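# Sift small blue and large red balls with four arms

## Task

Empty the two crates of small blue and large red balls into the riddle (the large sieve). Shake the small blue ones through its mesh into the tray underneath, and tip the large red ones out past the riddle's open end into the bin, getting as many as possible to their places. Blue-in-tray and red-in-bin each make up half of the job. A ball that ends up where the other colour belongs counts against you, and any ball still in the riddle or in a crate counts for nothing.

## Robot and tools

Setup: four i2rt Big YAM arms named arm1 to arm4. Each ends in a right hand with three fingers (index, middle, ring) and a thumb, four hinges per digit, every hinge with its own motor. A wrist camera on a mast sits on the palm side and looks toward the index knuckle at about 45 degrees. Feet in the scene frame (metres): arm1 (-0.526, +0.740, 0.329), arm2 (-0.491, -0.744, 0.308), arm3 (+0.528, +0.747, 0.382), arm4 (+0.504, -0.737, 0.303). Each foot's own +x is where the arm unfolds at joint1_rad = 0. Reach is about 1.06 m from the joint-1 axis. Fixed cameras are cam_east, cam_top and cam_west; the wrist cameras are arm1_cam_wrist to arm4_cam_wrist.

Frames: a single scene frame in metres, origin on the floor, +z up. The hand point is fixed to the palm. Its +z runs along the straight fingers toward the tips, +x crosses the palm away from the thumb, and +y points out of the palm face. The palm face is at y = -0.063. The fingertips reach about z = +0.123 when straight.

move: one action for any subset of robots. It has keys arm1 to arm4 and cameras. Each arm entry can hold the following.
- joints: absolute targets by name. joint1_rad, base yaw, -2.879 to 2.879, positive is counter-clockwise from above. joint2_rad, shoulder, 0 to 3.141. joint3_rad, elbow, 0 to 3.019. joint4_rad, hand pitch, -1.692 to 1.57, positive lifts the fingers. joint5_rad, sideways swing, -1.57 to 1.57, positive toward the arm's right. joint6_rad, roll, -2.094 to 2.094. The sixteen hand_ hinge keys each take -1 to 1: a proportional goal between the hinge's two stops, with -1 generally curling the digit toward the palm. Finger _mcp is straight near +0.75, _pip near +0.58, _dip near +0.70, _abd at 0. Thumb straight values: cmc +0.71, axl +0.68, mcp +0.23, ipl +0.17. hand_current_limit maps -1..1 to 0..550 mA and starts at +0.4. hand_speed runs -0.96..1 and starts at -0.6. Keys you leave out keep their goals.
- target: an absolute pose [x, y, z, qw, qx, qy, qz] for the hand point in the scene frame, the same layout the "hand" result line prints. The hand follows a straight line from its hand_target pose. When target is present, joints may hold only hand_ keys.
- speed: peak path speed in m/s, 0.002 to 4.3, default 0.25. Rotation is capped at twice that value in rad/s.
- min_time_s: 0.1 to 8 s, the shortest duration for that arm's joint moves.
All parts of an action start together. Hand paths finish together and stop after at most 10 s; an action runs at most 15 s. Paths do not avoid obstacles. The hand lags, can drift off the line and can overshoot, especially near full stretch. The controller clips each step to within 100 mm and 20 degrees of the measured pose. cameras takes a list of names, ["all"] or []. A move with no arm entries returns full state plus all images.

wait: seconds from 0 to 10, plus optional cameras. It lets the scene run without new commands.
zoom_image: camera name plus region [x0, y0, x1, y1] in pixels, at most 504 by 504. It works only on a camera from the latest image set.
finished_scene: ends the scene for good (scene 1, optional).

Reading results: "move" lists the arms commanded. "as last shown" marks uncommanded arms, whose status reads "not commanded". joint_positions shows the hand hinges on the same -1..1 scale. Joint velocities are in rad/s; "within noise" means the arm is still. The hand and hand_target lines hold poses. Each motor has a <motor>_current_ma line, positive when pushing toward -1. hand_state gives one word per motor: moving, goal, blocked or overload. Other status words: "done" means within 1 cm and 2 degrees. "off_target" means the arm rests short of the target and may still push. "time_out" is a stop, and on_its_own shows the held targets. "not_followed", "pose unreachable" and "joint command not followed" mean a safety check held the motion back. If a call is refused or a stop hits it, the later move, wait and finished_scene calls in the same reply are skipped. Joint torques are noisy and offset. MOTOR HOT warns of heating; an OVER-TEMPERATURE FAULT drops the arm for 30 to 60 s, after which targets marked limit_stop_at_motor_heat must be resent. Images use the calibrations given; the fixed cameras are accurate to about 7.5 mm near the image centre.

Cautions: robots pressing hard on each other ends the scene, and no line reports robot-to-robot contact. Never close one hand on another robot's fingers. The arms do not yield on contact; they keep pushing. Joint-space moves can swing wide, so give them min_time_s. Avoid dropping things, slamming, hard knocks on fixed or heavy objects, and letting anything fall far. A finger motor at 495 mA or more for 5 s shuts off for 10 s. Stretched-out or loaded arms heat up, even while you are thinking, because the scene keeps running during replies. Loose objects may occasionally get nudged.

Each tool is called as name(argument=value, ...), one argument or row to a line, values as JSON.

## Session

move(
)

Scene clock: 0.00 s.
Joint torques (N m): no reading
Motor temperatures (°C): arm1=[29 27 23 26 25 23] | arm2=[29 26 26 22 23 25] | arm3=[26 27 25 22 21 26] | arm4=[24 22 25 22 25 25]
Heat: arm1: hottest joint1_rad 29 °C; arm2: hottest joint1_rad 29 °C; arm3: hottest joint2_rad 27 °C; arm4: hottest joint3_rad 25 °C.
Joint velocities: within noise
arm1.joint_positions: joint1_rad=-0.738 joint2_rad=+0.620 joint3_rad=+1.473 joint4_rad=-1.393 joint5_rad=+0.080 joint6_rad=+0.992 hand_index_mcp=+0.753 hand_index_abd=+0.000 hand_index_pip=+0.577 hand_index_dip=+0.696 hand_middle_mcp=+0.753 hand_middle_abd=+0.000 hand_middle_pip=+0.577 hand_middle_dip=+0.696 hand_ring_mcp=+0.753 hand_ring_abd=+0.000 hand_ring_pip=+0.577 hand_ring_dip=+0.696 hand_thumb_cmc=+0.714 hand_thumb_axl=+0.677 hand_thumb_mcp=+0.226 hand_thumb_ipl=+0.168 hand_current_limit=+0.400 hand_speed=-0.600
arm1.joint_status: not commanded
arm1.hand_state: goal,goal,goal,goal,goal,goal,goal,goal,goal,goal,goal,goal,goal,goal,goal,goal
arm1.index_mcp_current_ma: 4
arm1.index_abd_current_ma: 9
arm1.index_pip_current_ma: -7
arm1.index_dip_current_ma: 1
arm1.middle_mcp_current_ma: -7
arm1.middle_abd_current_ma: -9
arm1.middle_pip_current_ma: -14
arm1.middle_dip_current_ma: -14
arm1.ring_mcp_current_ma: -14
arm1.ring_abd_current_ma: -12
arm1.ring_pip_current_ma: 13
arm1.ring_dip_current_ma: -5
arm1.thumb_cmc_current_ma: 12
arm1.thumb_axl_current_ma: -12
arm1.thumb_mcp_current_ma: 2
arm1.thumb_ipl_current_ma: -5
arm1.hand_goal_index_mcp: 0.754
arm1.hand_goal_index_abd: 0.000
arm1.hand_goal_index_pip: 0.576
arm1.hand_goal_index_dip: 0.696
arm1.hand_goal_middle_mcp: 0.754
arm1.hand_goal_middle_abd: 0.000
arm1.hand_goal_middle_pip: 0.576
arm1.hand_goal_middle_dip: 0.696
arm1.hand_goal_ring_mcp: 0.754
arm1.hand_goal_ring_abd: 0.000
arm1.hand_goal_ring_pip: 0.576
arm1.hand_goal_ring_dip: 0.696
arm1.hand_goal_thumb_cmc: 0.714
arm1.hand_goal_thumb_axl: 0.678
arm1.hand_goal_thumb_mcp: 0.226
arm1.hand_goal_thumb_ipl: 0.168
arm1.hand: x=-0.6825 y=+0.5504 z=+0.9220 quat_wxyz=(+0.473, +0.690, -0.530, +0.143) (m; scene frame)
arm1.hand_target: x=-0.6818 y=+0.5533 z=+0.9329 quat_wxyz=(+0.483, +0.684, -0.526, +0.147) (m; scene frame)
arm1.hand_status: not commanded
arm2.joint_positions: joint1_rad=+0.604 joint2_rad=+0.650 joint3_rad=+1.460 joint4_rad=-1.397 joint5_rad=+0.094 joint6_rad=+1.094 hand_index_mcp=+0.753 hand_index_abd=+0.000 hand_index_pip=+0.577 hand_index_dip=+0.696 hand_middle_mcp=+0.753 hand_middle_abd=+0.000 hand_middle_pip=+0.577 hand_middle_dip=+0.696 hand_ring_mcp=+0.753 hand_ring_abd=+0.000 hand_ring_pip=+0.577 hand_ring_dip=+0.696 hand_thumb_cmc=+0.714 hand_thumb_axl=+0.677 hand_thumb_mcp=+0.226 hand_thumb_ipl=+0.168 hand_current_limit=+0.400 hand_speed=-0.600
arm2.joint_status: not commanded
arm2.hand_state: goal,goal,goal,goal,goal,goal,goal,goal,goal,goal,goal,goal,goal,goal,goal,goal
arm2.index_mcp_current_ma: -4
arm2.index_abd_current_ma: 2
arm2.index_pip_current_ma: -6
arm2.index_dip_current_ma: 6
arm2.middle_mcp_current_ma: 1
arm2.middle_abd_current_ma: -9
arm2.middle_pip_current_ma: 10
arm2.middle_dip_current_ma: 9
arm2.ring_mcp_current_ma: 2
arm2.ring_abd_current_ma: -5
arm2.ring_pip_current_ma: -2
arm2.ring_dip_current_ma: 4
arm2.thumb_cmc_current_ma: 5
arm2.thumb_axl_current_ma: 9
arm2.thumb_mcp_current_ma: -8
arm2.thumb_ipl_current_ma: 1
arm2.hand_goal_index_mcp: 0.754
arm2.hand_goal_index_abd: 0.000
arm2.hand_goal_index_pip: 0.576
arm2.hand_goal_index_dip: 0.696
arm2.hand_goal_middle_mcp: 0.754
arm2.hand_goal_middle_abd: 0.000
arm2.hand_goal_middle_pip: 0.576
arm2.hand_goal_middle_dip: 0.696
arm2.hand_goal_ring_mcp: 0.754
arm2.hand_goal_ring_abd: 0.000
arm2.hand_goal_ring_pip: 0.576
arm2.hand_goal_ring_dip: 0.696
arm2.hand_goal_thumb_cmc: 0.714
arm2.hand_goal_thumb_axl: 0.678
arm2.hand_goal_thumb_mcp: 0.226
arm2.hand_goal_thumb_ipl: 0.168
arm2.hand: x=-0.4104 y=-0.5008 z=+0.8812 quat_wxyz=(-0.229, +0.443, +0.761, +0.414) (m; scene frame)
arm2.hand_target: x=-0.4101 y=-0.5031 z=+0.8934 quat_wxyz=(-0.236, +0.440, +0.755, +0.425) (m; scene frame)
arm2.hand_status: not commanded
arm3.joint_positions: joint1_rad=+0.726 joint2_rad=+0.609 joint3_rad=+1.437 joint4_rad=-1.219 joint5_rad=-0.004 joint6_rad=+1.074 hand_index_mcp=+0.753 hand_index_abd=+0.000 hand_index_pip=+0.577 hand_index_dip=+0.696 hand_middle_mcp=+0.753 hand_middle_abd=+0.000 hand_middle_pip=+0.577 hand_middle_dip=+0.696 hand_ring_mcp=+0.753 hand_ring_abd=+0.000 hand_ring_pip=+0.577 hand_ring_dip=+0.696 hand_thumb_cmc=+0.714 hand_thumb_axl=+0.677 hand_thumb_mcp=+0.226 hand_thumb_ipl=+0.168 hand_current_limit=+0.400 hand_speed=-0.600
arm3.joint_status: not commanded
arm3.hand_state: goal,goal,goal,goal,goal,goal,goal,goal,goal,goal,goal,goal,goal,goal,goal,goal
arm3.index_mcp_current_ma: -7
arm3.index_abd_current_ma: -4
arm3.index_pip_current_ma: 0
arm3.index_dip_current_ma: -5
arm3.middle_mcp_current_ma: 12
arm3.middle_abd_current_ma: 8
arm3.middle_pip_current_ma: -10
arm3.middle_dip_current_ma: -15
arm3.ring_mcp_current_ma: 1
arm3.ring_abd_current_ma: -8
arm3.ring_pip_current_ma: -1
arm3.ring_dip_current_ma: 10
arm3.thumb_cmc_current_ma: 3
arm3.thumb_axl_current_ma: -1
arm3.thumb_mcp_current_ma: 12
arm3.thumb_ipl_current_ma: 1
arm3.hand_goal_index_mcp: 0.754
arm3.hand_goal_index_abd: 0.000
arm3.hand_goal_index_pip: 0.576
arm3.hand_goal_index_dip: 0.696
arm3.hand_goal_middle_mcp: 0.754
arm3.hand_goal_middle_abd: 0.000
arm3.hand_goal_middle_pip: 0.576
arm3.hand_goal_middle_dip: 0.696
arm3.hand_goal_ring_mcp: 0.754
arm3.hand_goal_ring_abd: 0.000
arm3.hand_goal_ring_pip: 0.576
arm3.hand_goal_ring_dip: 0.696
arm3.hand_goal_thumb_cmc: 0.714
arm3.hand_goal_thumb_axl: 0.678
arm3.hand_goal_thumb_mcp: 0.226
arm3.hand_goal_thumb_ipl: 0.168
arm3.hand: x=+0.5080 y=+0.4931 z=+0.9930 quat_wxyz=(+0.440, +0.761, -0.327, +0.347) (m; scene frame)
arm3.hand_target: x=+0.5071 y=+0.4966 z=+1.0022 quat_wxyz=(+0.447, +0.755, -0.325, +0.352) (m; scene frame)
arm3.hand_status: not commanded
arm4.joint_positions: joint1_rad=+0.828 joint2_rad=+0.628 joint3_rad=+1.330 joint4_rad=-1.240 joint5_rad=-0.098 joint6_rad=+1.102 hand_index_mcp=+0.753 hand_index_abd=+0.000 hand_index_pip=+0.577 hand_index_dip=+0.696 hand_middle_mcp=+0.753 hand_middle_abd=+0.000 hand_middle_pip=+0.577 hand_middle_dip=+0.696 hand_ring_mcp=+0.753 hand_ring_abd=+0.000 hand_ring_pip=+0.577 hand_ring_dip=+0.696 hand_thumb_cmc=+0.714 hand_thumb_axl=+0.677 hand_thumb_mcp=+0.226 hand_thumb_ipl=+0.168 hand_current_limit=+0.400 hand_speed=-0.600
arm4.joint_status: not commanded
arm4.hand_state: goal,goal,goal,goal,goal,goal,goal,goal,goal,goal,goal,goal,goal,goal,goal,goal
arm4.index_mcp_current_ma: 0
arm4.index_abd_current_ma: -4
arm4.index_pip_current_ma: 25
arm4.index_dip_current_ma: 5
arm4.middle_mcp_current_ma: 12
arm4.middle_abd_current_ma: -2
arm4.middle_pip_current_ma: 2
arm4.middle_dip_current_ma: 2
arm4.ring_mcp_current_ma: -3
arm4.ring_abd_current_ma: 26
arm4.ring_pip_current_ma: -3
arm4.ring_dip_current_ma: 6
arm4.thumb_cmc_current_ma: -7
arm4.thumb_axl_current_ma: -8
arm4.thumb_mcp_current_ma: -5
arm4.thumb_ipl_current_ma: -9
arm4.hand_goal_index_mcp: 0.754
arm4.hand_goal_index_abd: 0.000
arm4.hand_goal_index_pip: 0.576
arm4.hand_goal_index_dip: 0.696
arm4.hand_goal_middle_mcp: 0.754
arm4.hand_goal_middle_abd: 0.000
arm4.hand_goal_middle_pip: 0.576
arm4.hand_goal_middle_dip: 0.696
arm4.hand_goal_ring_mcp: 0.754
arm4.hand_goal_ring_abd: 0.000
arm4.hand_goal_ring_pip: 0.576
arm4.hand_goal_ring_dip: 0.696
arm4.hand_goal_thumb_cmc: 0.714
arm4.hand_goal_thumb_axl: 0.678
arm4.hand_goal_thumb_mcp: 0.226
arm4.hand_goal_thumb_ipl: 0.168
arm4.hand: x=+0.2526 y=-0.6048 z=+0.8427 quat_wxyz=(-0.477, -0.125, +0.860, +0.130) (m; scene frame)
arm4.hand_target: x=+0.2552 y=-0.6055 z=+0.8579 quat_wxyz=(-0.491, -0.125, +0.852, +0.135) (m; scene frame)
arm4.hand_status: not commanded
pictures: arm1_cam_wrist, arm2_cam_wrist, arm3_cam_wrist, arm4_cam_wrist, cam_east, cam_top, cam_west

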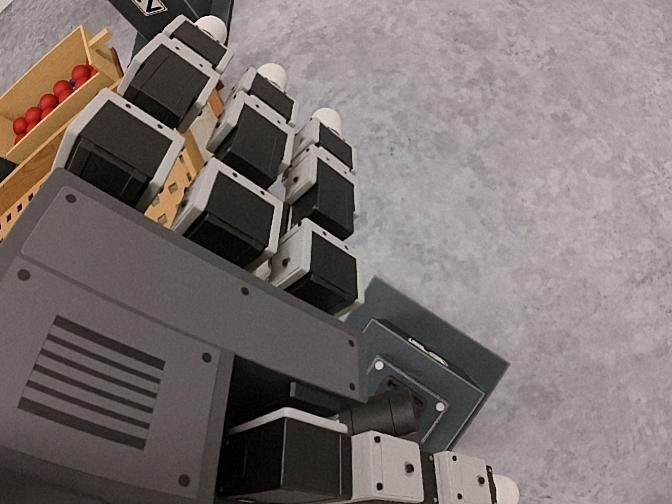

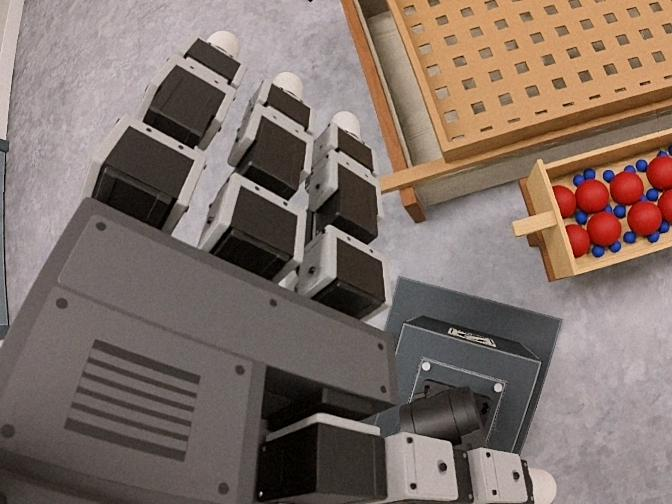

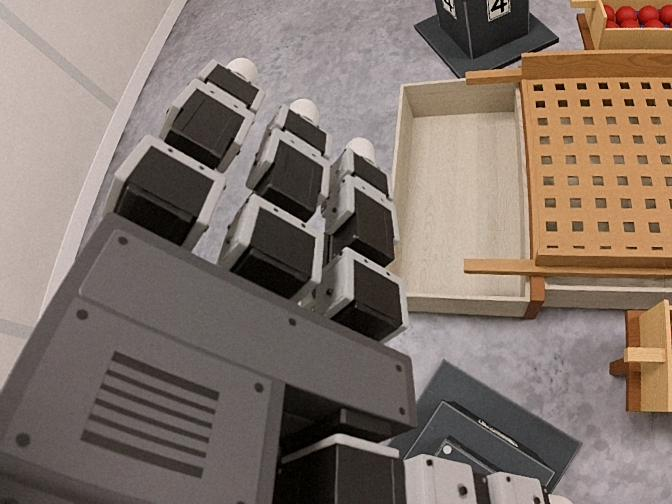

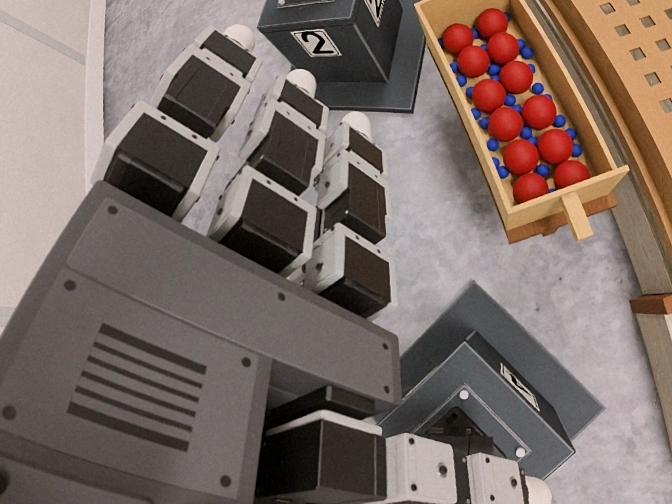

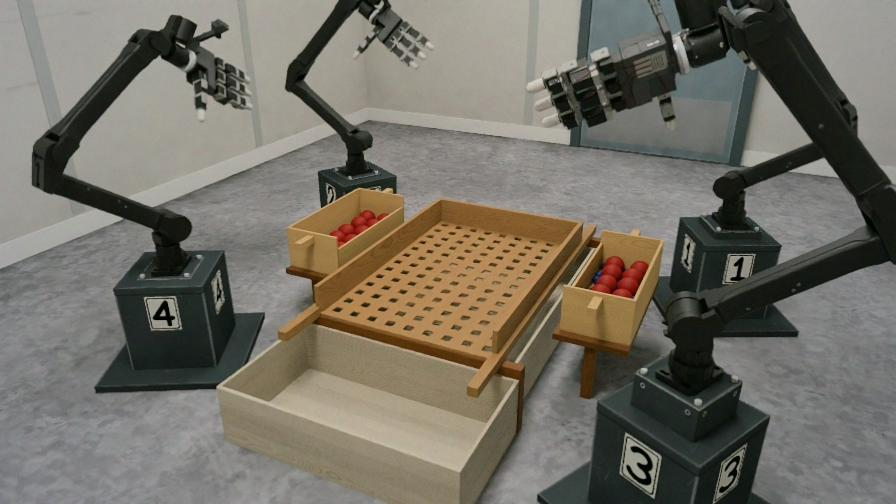

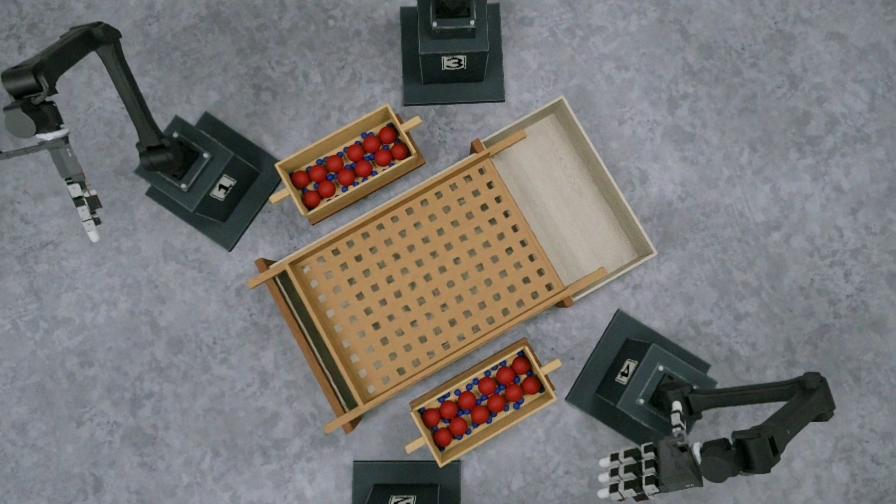

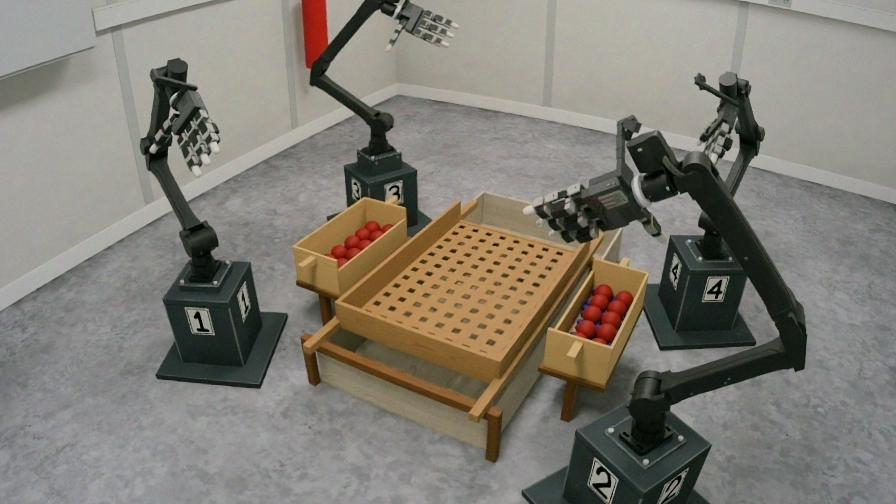

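zoom_image(
  camera="cam_top",
  region=[240, 80, 500, 300],
)

zoom_image(
  camera="cam_top",
  region=[400, 240, 660, 470],
)

zoom_image(
  camera="cam_east",
  region=[440, 180, 700, 420],
)

zoom_image(
  camera="cam_east",
  region=[210, 150, 500, 450],
)

zoom_image(
  camera="cam_west",
  region=[280, 180, 540, 400],
)

zoom_image(
  camera="cam_west",
  region=[440, 220, 700, 480],
)

Scaled by 1.938.

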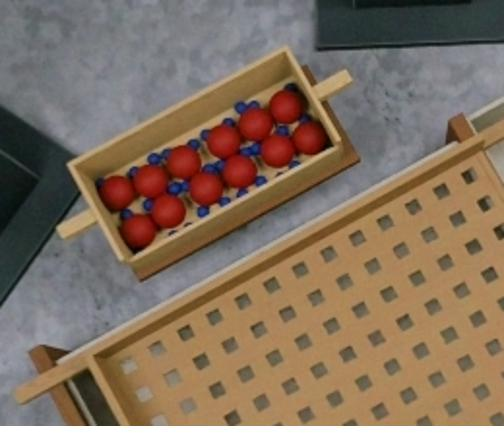

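Scaled by 1.938.

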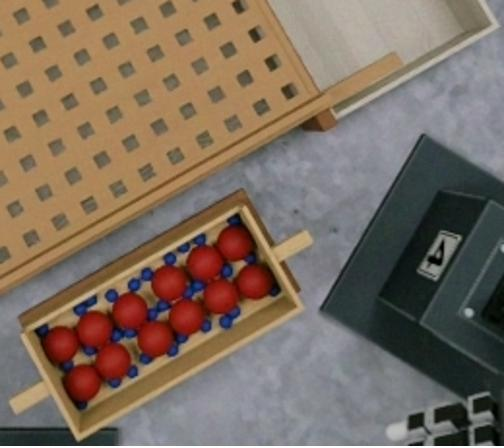

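Scaled by 1.938.

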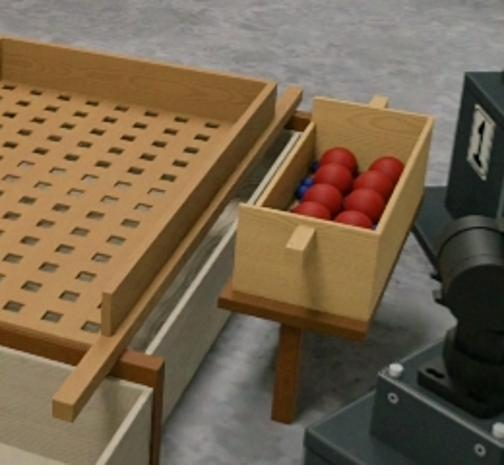

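Scaled by 1.680.

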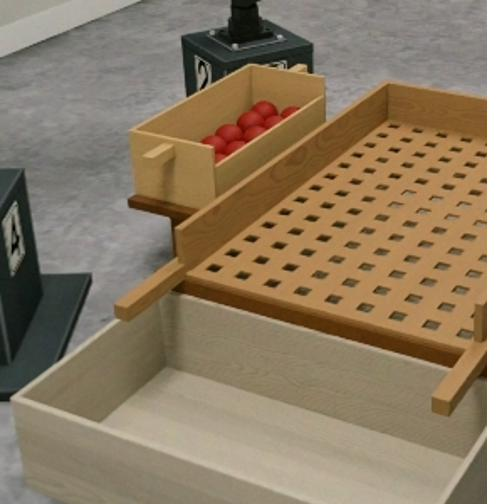

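Scaled by 1.938.

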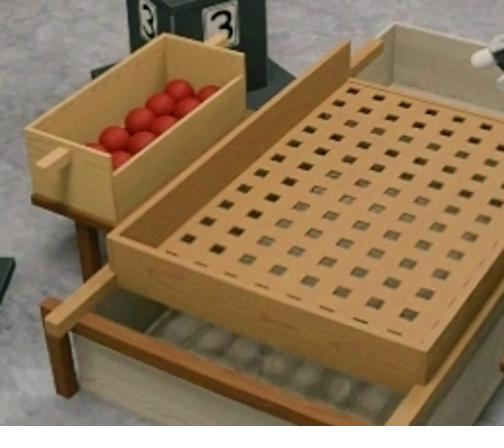

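Scaled by 1.938.

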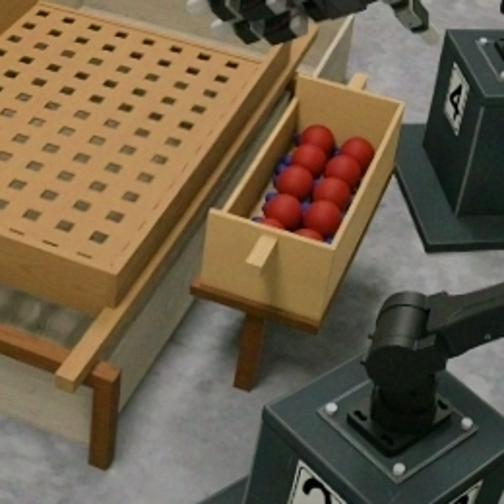

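zoom_image(
  camera="cam_top",
  region=[440, 90, 670, 310],
)

zoom_image(
  camera="cam_top",
  region=[230, 240, 430, 450],
)

zoom_image(
  camera="cam_west",
  region=[290, 280, 540, 470],
)

zoom_image(
  camera="cam_east",
  region=[210, 280, 540, 504],
)

zoom_image(
  camera="cam_west",
  region=[500, 230, 680, 430],
)

Scaled by 2.191.

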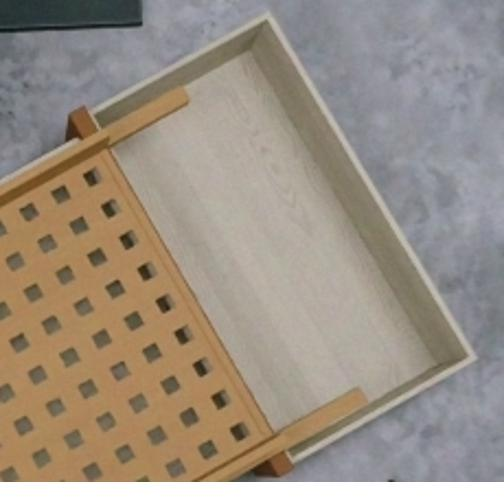

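Scaled by 2.400.

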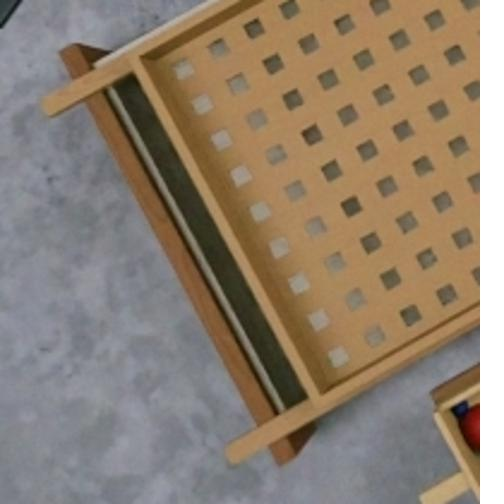

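Scaled by 2.016.

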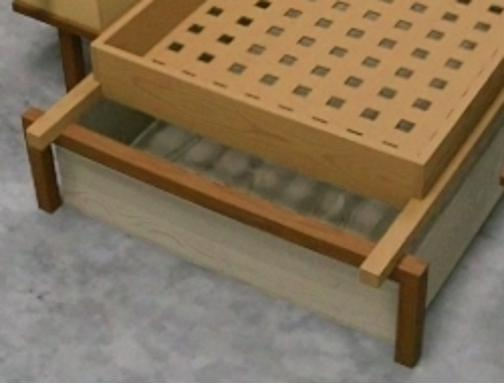

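Scaled by 1.527.

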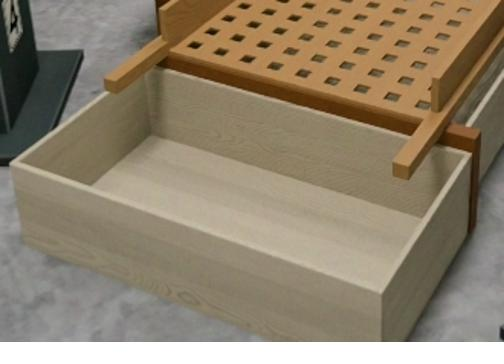

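Scaled by 2.520.

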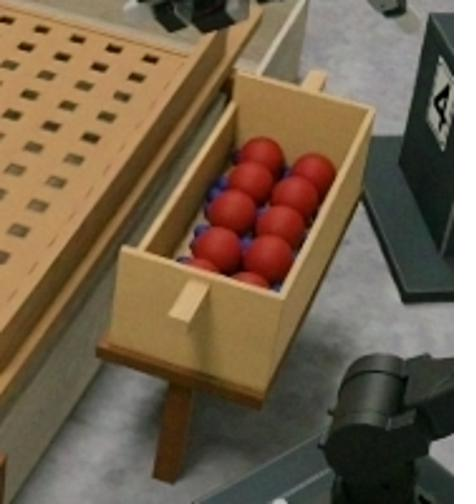

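zoom_image(
  camera="arm4_cam_wrist",
  region=[400, 0, 672, 280],
)

zoom_image(
  camera="arm2_cam_wrist",
  region=[400, 60, 672, 300],
)

zoom_image(
  camera="cam_east",
  region=[540, 210, 690, 370],
)

zoom_image(
  camera="cam_west",
  region=[280, 180, 420, 320],
)

Scaled by 1.800 from the camera's image (finer frame: 960x720).

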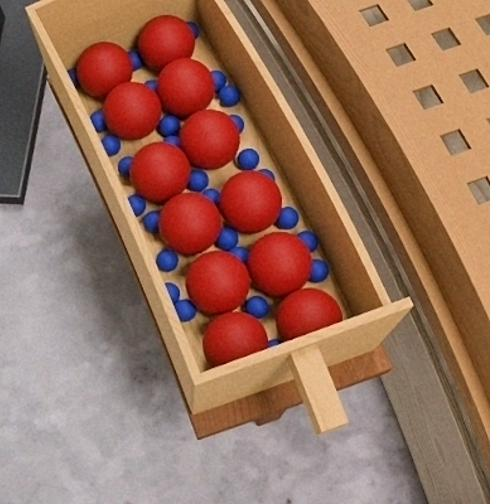

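Scaled by 1.853 from the camera's image (finer frame: 960x720).

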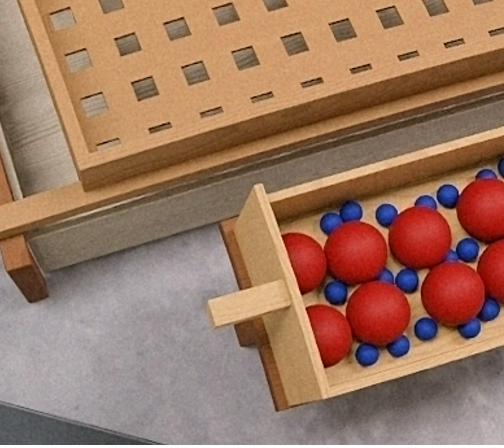

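Scaled by 3.150.

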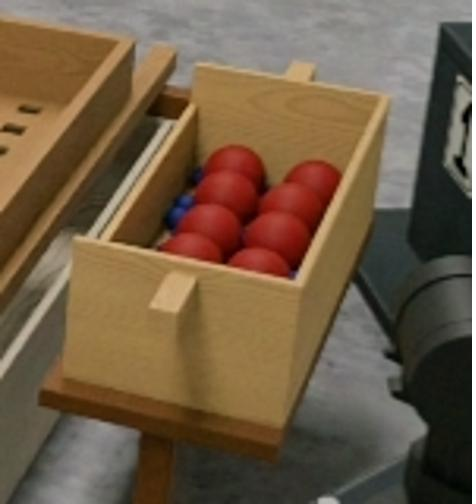

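Scaled by 3.600.

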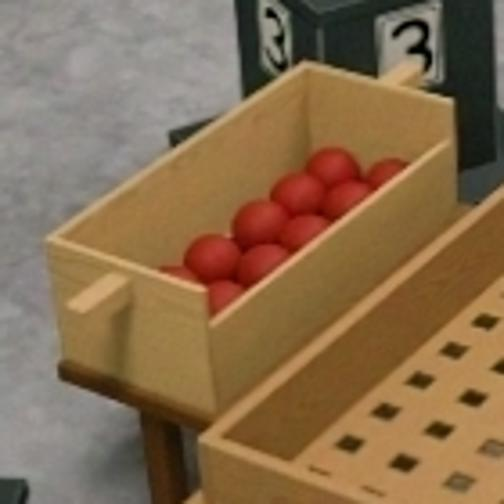

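move(
  arm1={"target": [-0.342, 0.465, 0.50, 0, 1, 0, 0], "speed": 0.4, "joints": {"hand_thumb_cmc": -0.57, "hand_speed": 0.0, "hand_current_limit": 0.7}},
  arm2={"target": [-0.296, -0.455, 0.50, 0, 0, 1, 0], "speed": 0.4, "joints": {"hand_thumb_cmc": -0.57, "hand_speed": 0.0, "hand_current_limit": 0.7}},
  arm3={"target": [0.2235, 0.455, 0.50, 0, 1, 0, 0], "speed": 0.4, "joints": {"hand_thumb_cmc": -0.57, "hand_speed": 0.0, "hand_current_limit": 0.7}},
  arm4={"target": [0.272, -0.46, 0.50, 0, 0, 1, 0], "speed": 0.4, "joints": {"hand_thumb_cmc": -0.57, "hand_speed": 0.0, "hand_current_limit": 0.7}},
  cameras=["all"],
)

Scene clock: 312.80 s.
Joint torques (N m): arm1=[-0.26 -6.3 10.81 0.05 -0.14 -0.1] | arm2=[0.38 -6.07 8.12 1.03 -0.11 -0.1] | arm3=[0.38 -9.88 8.06 0.51 -0.08 0.01] | arm4=[-1.61 -8.12 10.17 1.16 0.17 0.08]
Motor temperatures (°C): arm1=[28 26 32 26 24 22] | arm2=[27 26 37 24 22 24] | arm3=[25 26 38 23 21 25] | arm4=[23 22 43 23 25 24]
Heat: arm1: hottest joint3_rad 32 °C; arm2: hottest joint3_rad 37 °C; arm3: hottest joint3_rad 38 °C; arm4: hottest joint3_rad 43 °C.
move: arm1 off_target; arm2 done; arm3 off_target; arm4 done
Joint velocities: within noise
arm1.joint_positions: joint1_rad=+0.357 joint2_rad=+1.099 joint3_rad=+0.868 joint4_rad=-1.371 joint5_rad=+0.006 joint6_rad=+0.842 hand_index_mcp=+0.758 hand_index_abd=-0.006 hand_index_pip=+0.573 hand_index_dip=+0.696 hand_middle_mcp=+0.757 hand_middle_abd=-0.005 hand_middle_pip=+0.576 hand_middle_dip=+0.696 hand_ring_mcp=+0.756 hand_ring_abd=-0.003 hand_ring_pip=+0.572 hand_ring_dip=+0.696 hand_thumb_cmc=-0.563 hand_thumb_axl=+0.677 hand_thumb_mcp=+0.216 hand_thumb_ipl=+0.168 hand_current_limit=+0.700 hand_speed=+0.000
arm1.joint_status: all done
arm1.hand_state: goal,goal,goal,goal,goal,goal,goal,goal,goal,goal,goal,goal,goal,goal,goal,goal
arm1.index_mcp_current_ma: 3
arm1.index_abd_current_ma: 12
arm1.index_pip_current_ma: -1
arm1.index_dip_current_ma: 4
arm1.middle_mcp_current_ma: -14
arm1.middle_abd_current_ma: -6
arm1.middle_pip_current_ma: -15
arm1.middle_dip_current_ma: -15
arm1.ring_mcp_current_ma: -18
arm1.ring_abd_current_ma: -22
arm1.ring_pip_current_ma: 7
arm1.ring_dip_current_ma: 13
arm1.thumb_cmc_current_ma: 4
arm1.thumb_axl_current_ma: -4
arm1.thumb_mcp_current_ma: 9
arm1.thumb_ipl_current_ma: 11
arm1.hand_goal_index_mcp: 0.754
arm1.hand_goal_index_abd: 0.000
arm1.hand_goal_index_pip: 0.576
arm1.hand_goal_index_dip: 0.696
arm1.hand_goal_middle_mcp: 0.754
arm1.hand_goal_middle_abd: 0.000
arm1.hand_goal_middle_pip: 0.576
arm1.hand_goal_middle_dip: 0.696
arm1.hand_goal_ring_mcp: 0.754
arm1.hand_goal_ring_abd: 0.000
arm1.hand_goal_ring_pip: 0.576
arm1.hand_goal_ring_dip: 0.696
arm1.hand_goal_thumb_cmc: -0.570
arm1.hand_goal_thumb_axl: 0.678
arm1.hand_goal_thumb_mcp: 0.226
arm1.hand_goal_thumb_ipl: 0.168
arm1.hand: x=-0.3503 y=+0.4685 z=+0.4931 quat_wxyz=(-0.007, +1.000, -0.009, -0.011)
arm1.hand_target: x=-0.3421 y=+0.4651 z=+0.5002 quat_wxyz=(+0.000, +1.000, +0.000, +0.000)
arm1.hand_status: off_target (0.011 m and 1.8 deg from the pose sent, 0.549 m and 92.8 deg at the start)
arm2.joint_positions: joint1_rad=-0.186 joint2_rad=+1.043 joint3_rad=+0.904 joint4_rad=-1.450 joint5_rad=-0.003 joint6_rad=-0.689 hand_index_mcp=+0.751 hand_index_abd=+0.000 hand_index_pip=+0.571 hand_index_dip=+0.696 hand_middle_mcp=+0.749 hand_middle_abd=+0.000 hand_middle_pip=+0.570 hand_middle_dip=+0.696 hand_ring_mcp=+0.751 hand_ring_abd=+0.000 hand_ring_pip=+0.571 hand_ring_dip=+0.696 hand_thumb_cmc=-0.557 hand_thumb_axl=+0.677 hand_thumb_mcp=+0.218 hand_thumb_ipl=+0.168 hand_current_limit=+0.700 hand_speed=+0.000
arm2.joint_status: all done
arm2.hand_state: goal,goal,goal,goal,goal,goal,goal,goal,goal,goal,goal,goal,goal,goal,goal,goal
arm2.index_mcp_current_ma: -11
arm2.index_abd_current_ma: 2
arm2.index_pip_current_ma: -7
arm2.index_dip_current_ma: 7
arm2.middle_mcp_current_ma: -8
arm2.middle_abd_current_ma: -3
arm2.middle_pip_current_ma: 7
arm2.middle_dip_current_ma: 4
arm2.ring_mcp_current_ma: -10
arm2.ring_abd_current_ma: -7
arm2.ring_pip_current_ma: -4
arm2.ring_dip_current_ma: 0
arm2.thumb_cmc_current_ma: 17
arm2.thumb_axl_current_ma: 6
arm2.thumb_mcp_current_ma: -22
arm2.thumb_ipl_current_ma: -1
arm2.hand_goal_index_mcp: 0.754
arm2.hand_goal_index_abd: 0.000
arm2.hand_goal_index_pip: 0.576
arm2.hand_goal_index_dip: 0.696
arm2.hand_goal_middle_mcp: 0.754
arm2.hand_goal_middle_abd: 0.000
arm2.hand_goal_middle_pip: 0.576
arm2.hand_goal_middle_dip: 0.696
arm2.hand_goal_ring_mcp: 0.754
arm2.hand_goal_ring_abd: 0.000
arm2.hand_goal_ring_pip: 0.576
arm2.hand_goal_ring_dip: 0.696
arm2.hand_goal_thumb_cmc: -0.570
arm2.hand_goal_thumb_axl: 0.678
arm2.hand_goal_thumb_mcp: 0.226
arm2.hand_goal_thumb_ipl: 0.168
arm2.hand: x=-0.2979 y=-0.4571 z=+0.4972 quat_wxyz=(-0.007, +0.005, +1.000, -0.007)
arm2.hand_target: x=-0.2960 y=-0.4550 z=+0.5001 quat_wxyz=(+0.000, +0.000, +1.000, +0.000)
arm2.hand_status: done (0.004 m and 1.3 deg from the pose sent, 0.401 m and 80.8 deg at the start)
arm3.joint_positions: joint1_rad=-0.463 joint2_rad=+1.340 joint3_rad=+0.942 joint4_rad=-1.184 joint5_rad=+0.005 joint6_rad=-0.921 hand_index_mcp=+0.757 hand_index_abd=+0.000 hand_index_pip=+0.571 hand_index_dip=+0.696 hand_middle_mcp=+0.758 hand_middle_abd=+0.002 hand_middle_pip=+0.570 hand_middle_dip=+0.696 hand_ring_mcp=+0.759 hand_ring_abd=+0.001 hand_ring_pip=+0.571 hand_ring_dip=+0.696 hand_thumb_cmc=-0.549 hand_thumb_axl=+0.677 hand_thumb_mcp=+0.215 hand_thumb_ipl=+0.168 hand_current_limit=+0.700 hand_speed=+0.000
arm3.joint_status: hand_thumb_cmc off_target (ended at -0.549, target -0.570); the others done
arm3.hand_state: goal,goal,goal,goal,goal,goal,goal,goal,goal,goal,goal,goal,blocked,goal,goal,goal
arm3.index_mcp_current_ma: 0
arm3.index_abd_current_ma: -1
arm3.index_pip_current_ma: -7
arm3.index_dip_current_ma: -9
arm3.middle_mcp_current_ma: 13
arm3.middle_abd_current_ma: 6
arm3.middle_pip_current_ma: -10
arm3.middle_dip_current_ma: -9
arm3.ring_mcp_current_ma: 5
arm3.ring_abd_current_ma: -1
arm3.ring_pip_current_ma: -4
arm3.ring_dip_current_ma: 5
arm3.thumb_cmc_current_ma: 20
arm3.thumb_axl_current_ma: -10
arm3.thumb_mcp_current_ma: -11
arm3.thumb_ipl_current_ma: 7
arm3.hand_goal_index_mcp: 0.754
arm3.hand_goal_index_abd: 0.000
arm3.hand_goal_index_pip: 0.576
arm3.hand_goal_index_dip: 0.696
arm3.hand_goal_middle_mcp: 0.754
arm3.hand_goal_middle_abd: 0.000
arm3.hand_goal_middle_pip: 0.576
arm3.hand_goal_middle_dip: 0.696
arm3.hand_goal_ring_mcp: 0.754
arm3.hand_goal_ring_abd: 0.000
arm3.hand_goal_ring_pip: 0.576
arm3.hand_goal_ring_dip: 0.696
arm3.hand_goal_thumb_cmc: -0.570
arm3.hand_goal_thumb_axl: 0.678
arm3.hand_goal_thumb_mcp: 0.226
arm3.hand_goal_thumb_ipl: 0.168
arm3.hand: x=+0.2222 y=+0.4548 z=+0.5029 quat_wxyz=(+0.000, +1.000, -0.005, +0.003)
arm3.hand_target: x=+0.2235 y=+0.4551 z=+0.4999 quat_wxyz=(+0.000, +1.000, +0.000, +0.000)
arm3.hand_status: done (0.003 m and 0.7 deg from the pose sent, 0.570 m and 80.9 deg at the start)
arm4.joint_positions: joint1_rad=+0.436 joint2_rad=+1.192 joint3_rad=+1.012 joint4_rad=-1.415 joint5_rad=-0.001 joint6_rad=+0.928 hand_index_mcp=+0.749 hand_index_abd=+0.000 hand_index_pip=+0.573 hand_index_dip=+0.696 hand_middle_mcp=+0.749 hand_middle_abd=+0.000 hand_middle_pip=+0.571 hand_middle_dip=+0.696 hand_ring_mcp=+0.749 hand_ring_abd=+0.000 hand_ring_pip=+0.573 hand_ring_dip=+0.696 hand_thumb_cmc=-0.567 hand_thumb_axl=+0.677 hand_thumb_mcp=+0.223 hand_thumb_ipl=+0.168 hand_current_limit=+0.700 hand_speed=+0.000
arm4.joint_status: all done
arm4.hand_state: goal,goal,goal,goal,goal,goal,goal,goal,goal,goal,goal,goal,goal,goal,goal,goal
arm4.index_mcp_current_ma: -17
arm4.index_abd_current_ma: -3
arm4.index_pip_current_ma: 3
arm4.index_dip_current_ma: 7
arm4.middle_mcp_current_ma: 6
arm4.middle_abd_current_ma: -8
arm4.middle_pip_current_ma: -8
arm4.middle_dip_current_ma: -14
arm4.ring_mcp_current_ma: -5
arm4.ring_abd_current_ma: 9
arm4.ring_pip_current_ma: 10
arm4.ring_dip_current_ma: -3
arm4.thumb_cmc_current_ma: 6
arm4.thumb_axl_current_ma: -11
arm4.thumb_mcp_current_ma: -7
arm4.thumb_ipl_current_ma: 2
arm4.hand_goal_index_mcp: 0.754
arm4.hand_goal_index_abd: 0.000
arm4.hand_goal_index_pip: 0.576
arm4.hand_goal_index_dip: 0.696
arm4.hand_goal_middle_mcp: 0.754
arm4.hand_goal_middle_abd: 0.000
arm4.hand_goal_middle_pip: 0.576
arm4.hand_goal_middle_dip: 0.696
arm4.hand_goal_ring_mcp: 0.754
arm4.hand_goal_ring_abd: 0.000
arm4.hand_goal_ring_pip: 0.576
arm4.hand_goal_ring_dip: 0.696
arm4.hand_goal_thumb_cmc: -0.570
arm4.hand_goal_thumb_axl: 0.678
arm4.hand_goal_thumb_mcp: 0.226
arm4.hand_goal_thumb_ipl: 0.168
arm4.hand: x=+0.2714 y=-0.4663 z=+0.4939 quat_wxyz=(+0.009, -0.007, +1.000, -0.008)
arm4.hand_target: x=+0.2721 y=-0.4601 z=+0.5000 quat_wxyz=(+0.000, +0.000, +1.000, +0.000)
arm4.hand_status: done (0.009 m and 1.6 deg from the pose sent, 0.372 m and 61.3 deg at the start)
pictures: arm1_cam_wrist, arm2_cam_wrist, arm3_cam_wrist, arm4_cam_wrist, cam_east, cam_top, cam_west
arm1_cam_wrist: T_world_to_cam=[[-0.73955, -0.67258, 0.02649, 0.07035], [-0.41281, 0.4843, 0.77139, -0.80611], [-0.53165, 0.55954, -0.63581, -0.01327]] pos_world=[-0.2878, 0.44514, 0.61153]
arm2_cam_wrist: T_world_to_cam=[[0.80465, 0.593, -0.02983, 0.5613], [0.41695, -0.52856, 0.73944, -0.53228], [0.42272, -0.60743, -0.67256, 0.30655]] pos_world=[-0.3593, -0.42798, 0.61651]
arm3_cam_wrist: T_world_to_cam=[[-0.80482, -0.59312, -0.0219, 0.49852], [-0.43847, 0.5693, 0.69544, -0.5549], [-0.40002, 0.56931, -0.71825, 0.31755]] pos_world=[0.28493, 0.43081, 0.6249]
arm4_cam_wrist: T_world_to_cam=[[0.76326, 0.64473, -0.04206, 0.15473], [0.44788, -0.48106, 0.75365, -0.7647], [0.46566, -0.59406, -0.65593, 0.04076]] pos_world=[0.20541, -0.44341, 0.60955]

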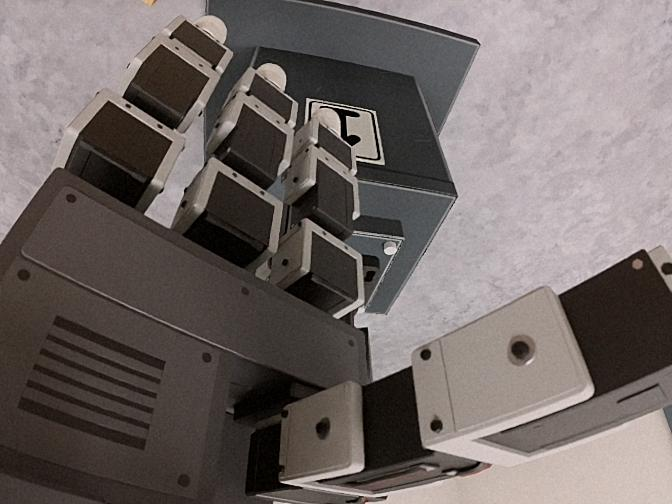

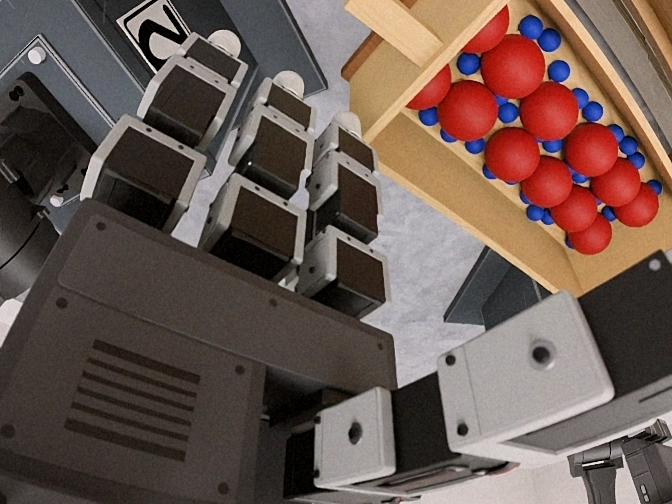

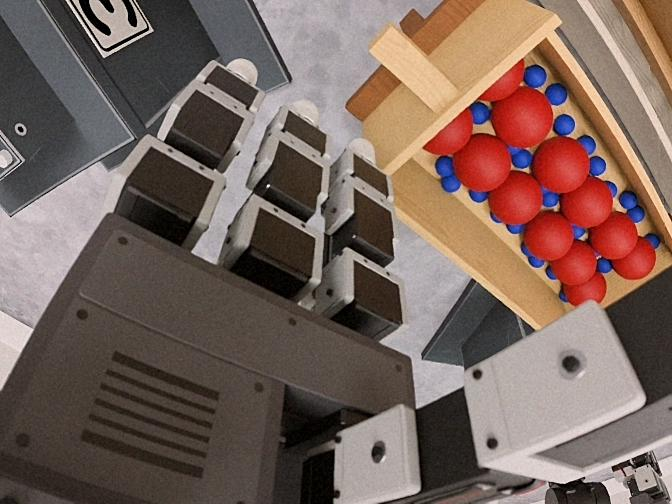

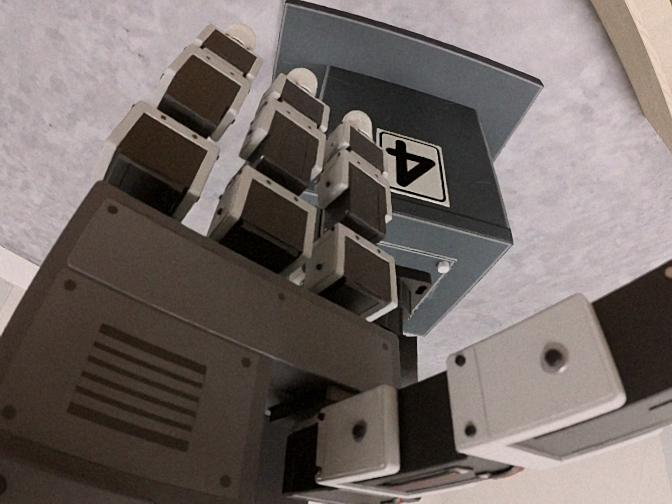

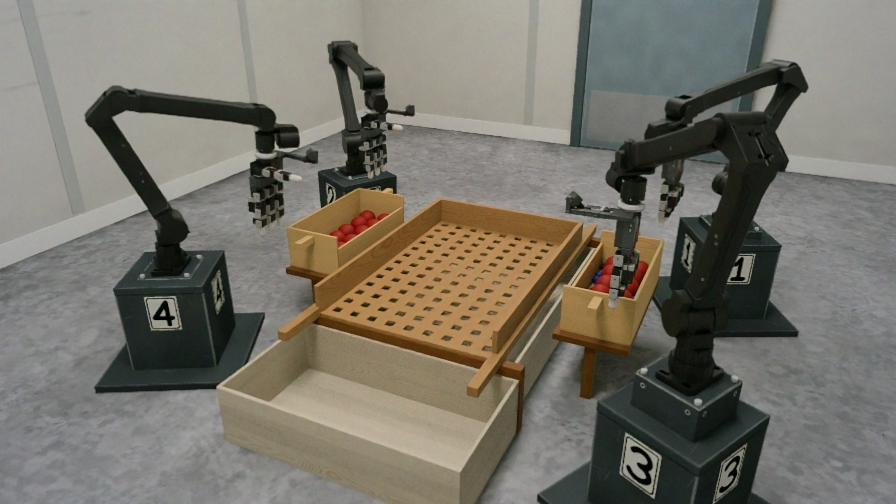

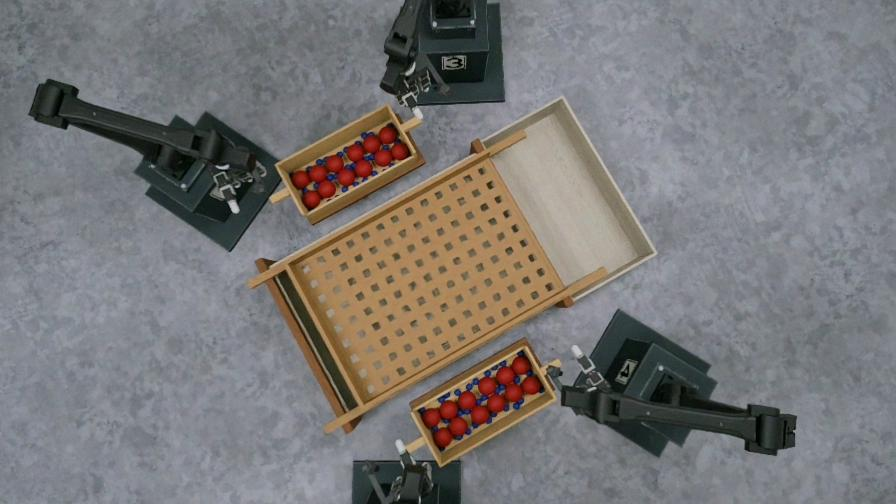

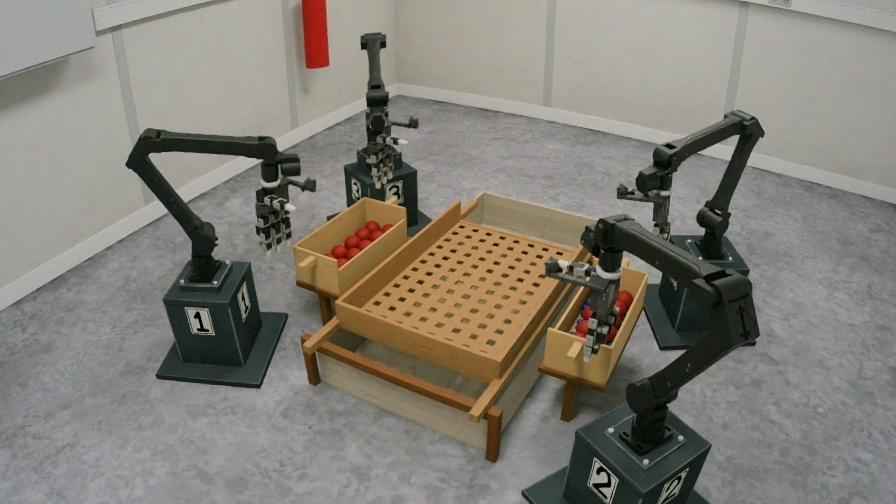

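zoom_image(
  camera="arm2_cam_wrist",
  region=[320, 0, 560, 180],
)

zoom_image(
  camera="arm3_cam_wrist",
  region=[320, 0, 580, 180],
)

Scaled by 2.100 from the camera's image (finer frame: 960x720).

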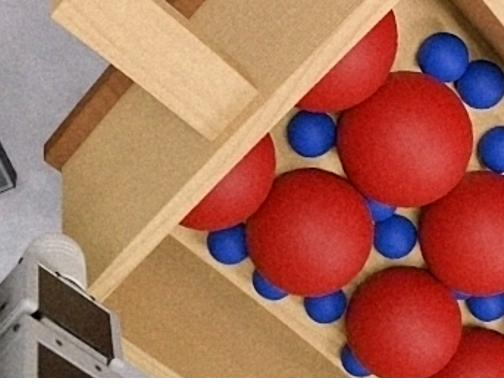

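Scaled by 1.938 from the camera's image (finer frame: 960x720).

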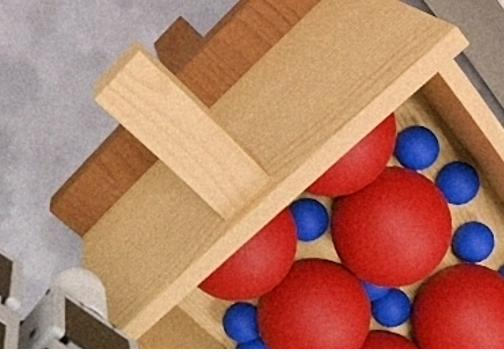

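zoom_image(
  camera="cam_top",
  region=[370, 60, 470, 160],
)

zoom_image(
  camera="cam_top",
  region=[520, 320, 640, 440],
)

zoom_image(
  camera="cam_top",
  region=[360, 404, 460, 504],
)

zoom_image(
  camera="cam_top",
  region=[200, 140, 320, 260],
)

Scaled by 5.040.

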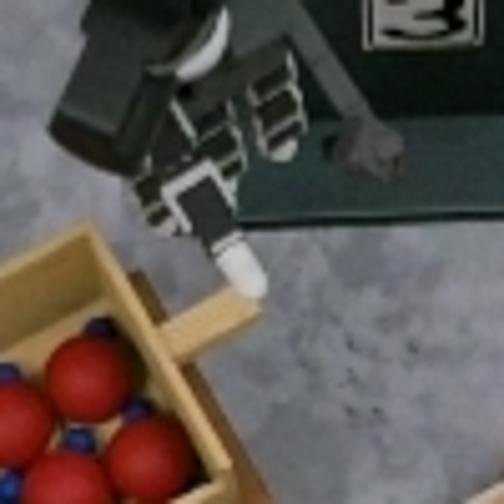

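Scaled by 4.200.

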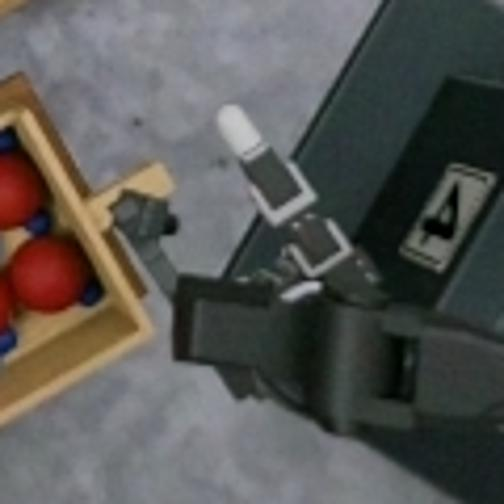

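Scaled by 5.040.

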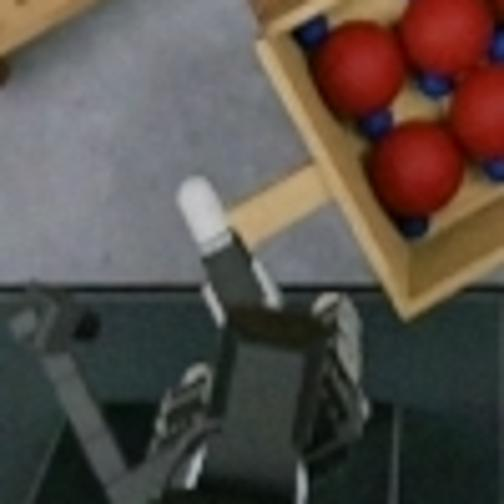

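Scaled by 4.200.

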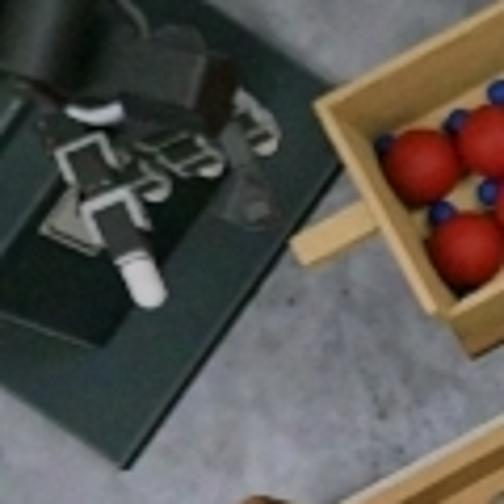

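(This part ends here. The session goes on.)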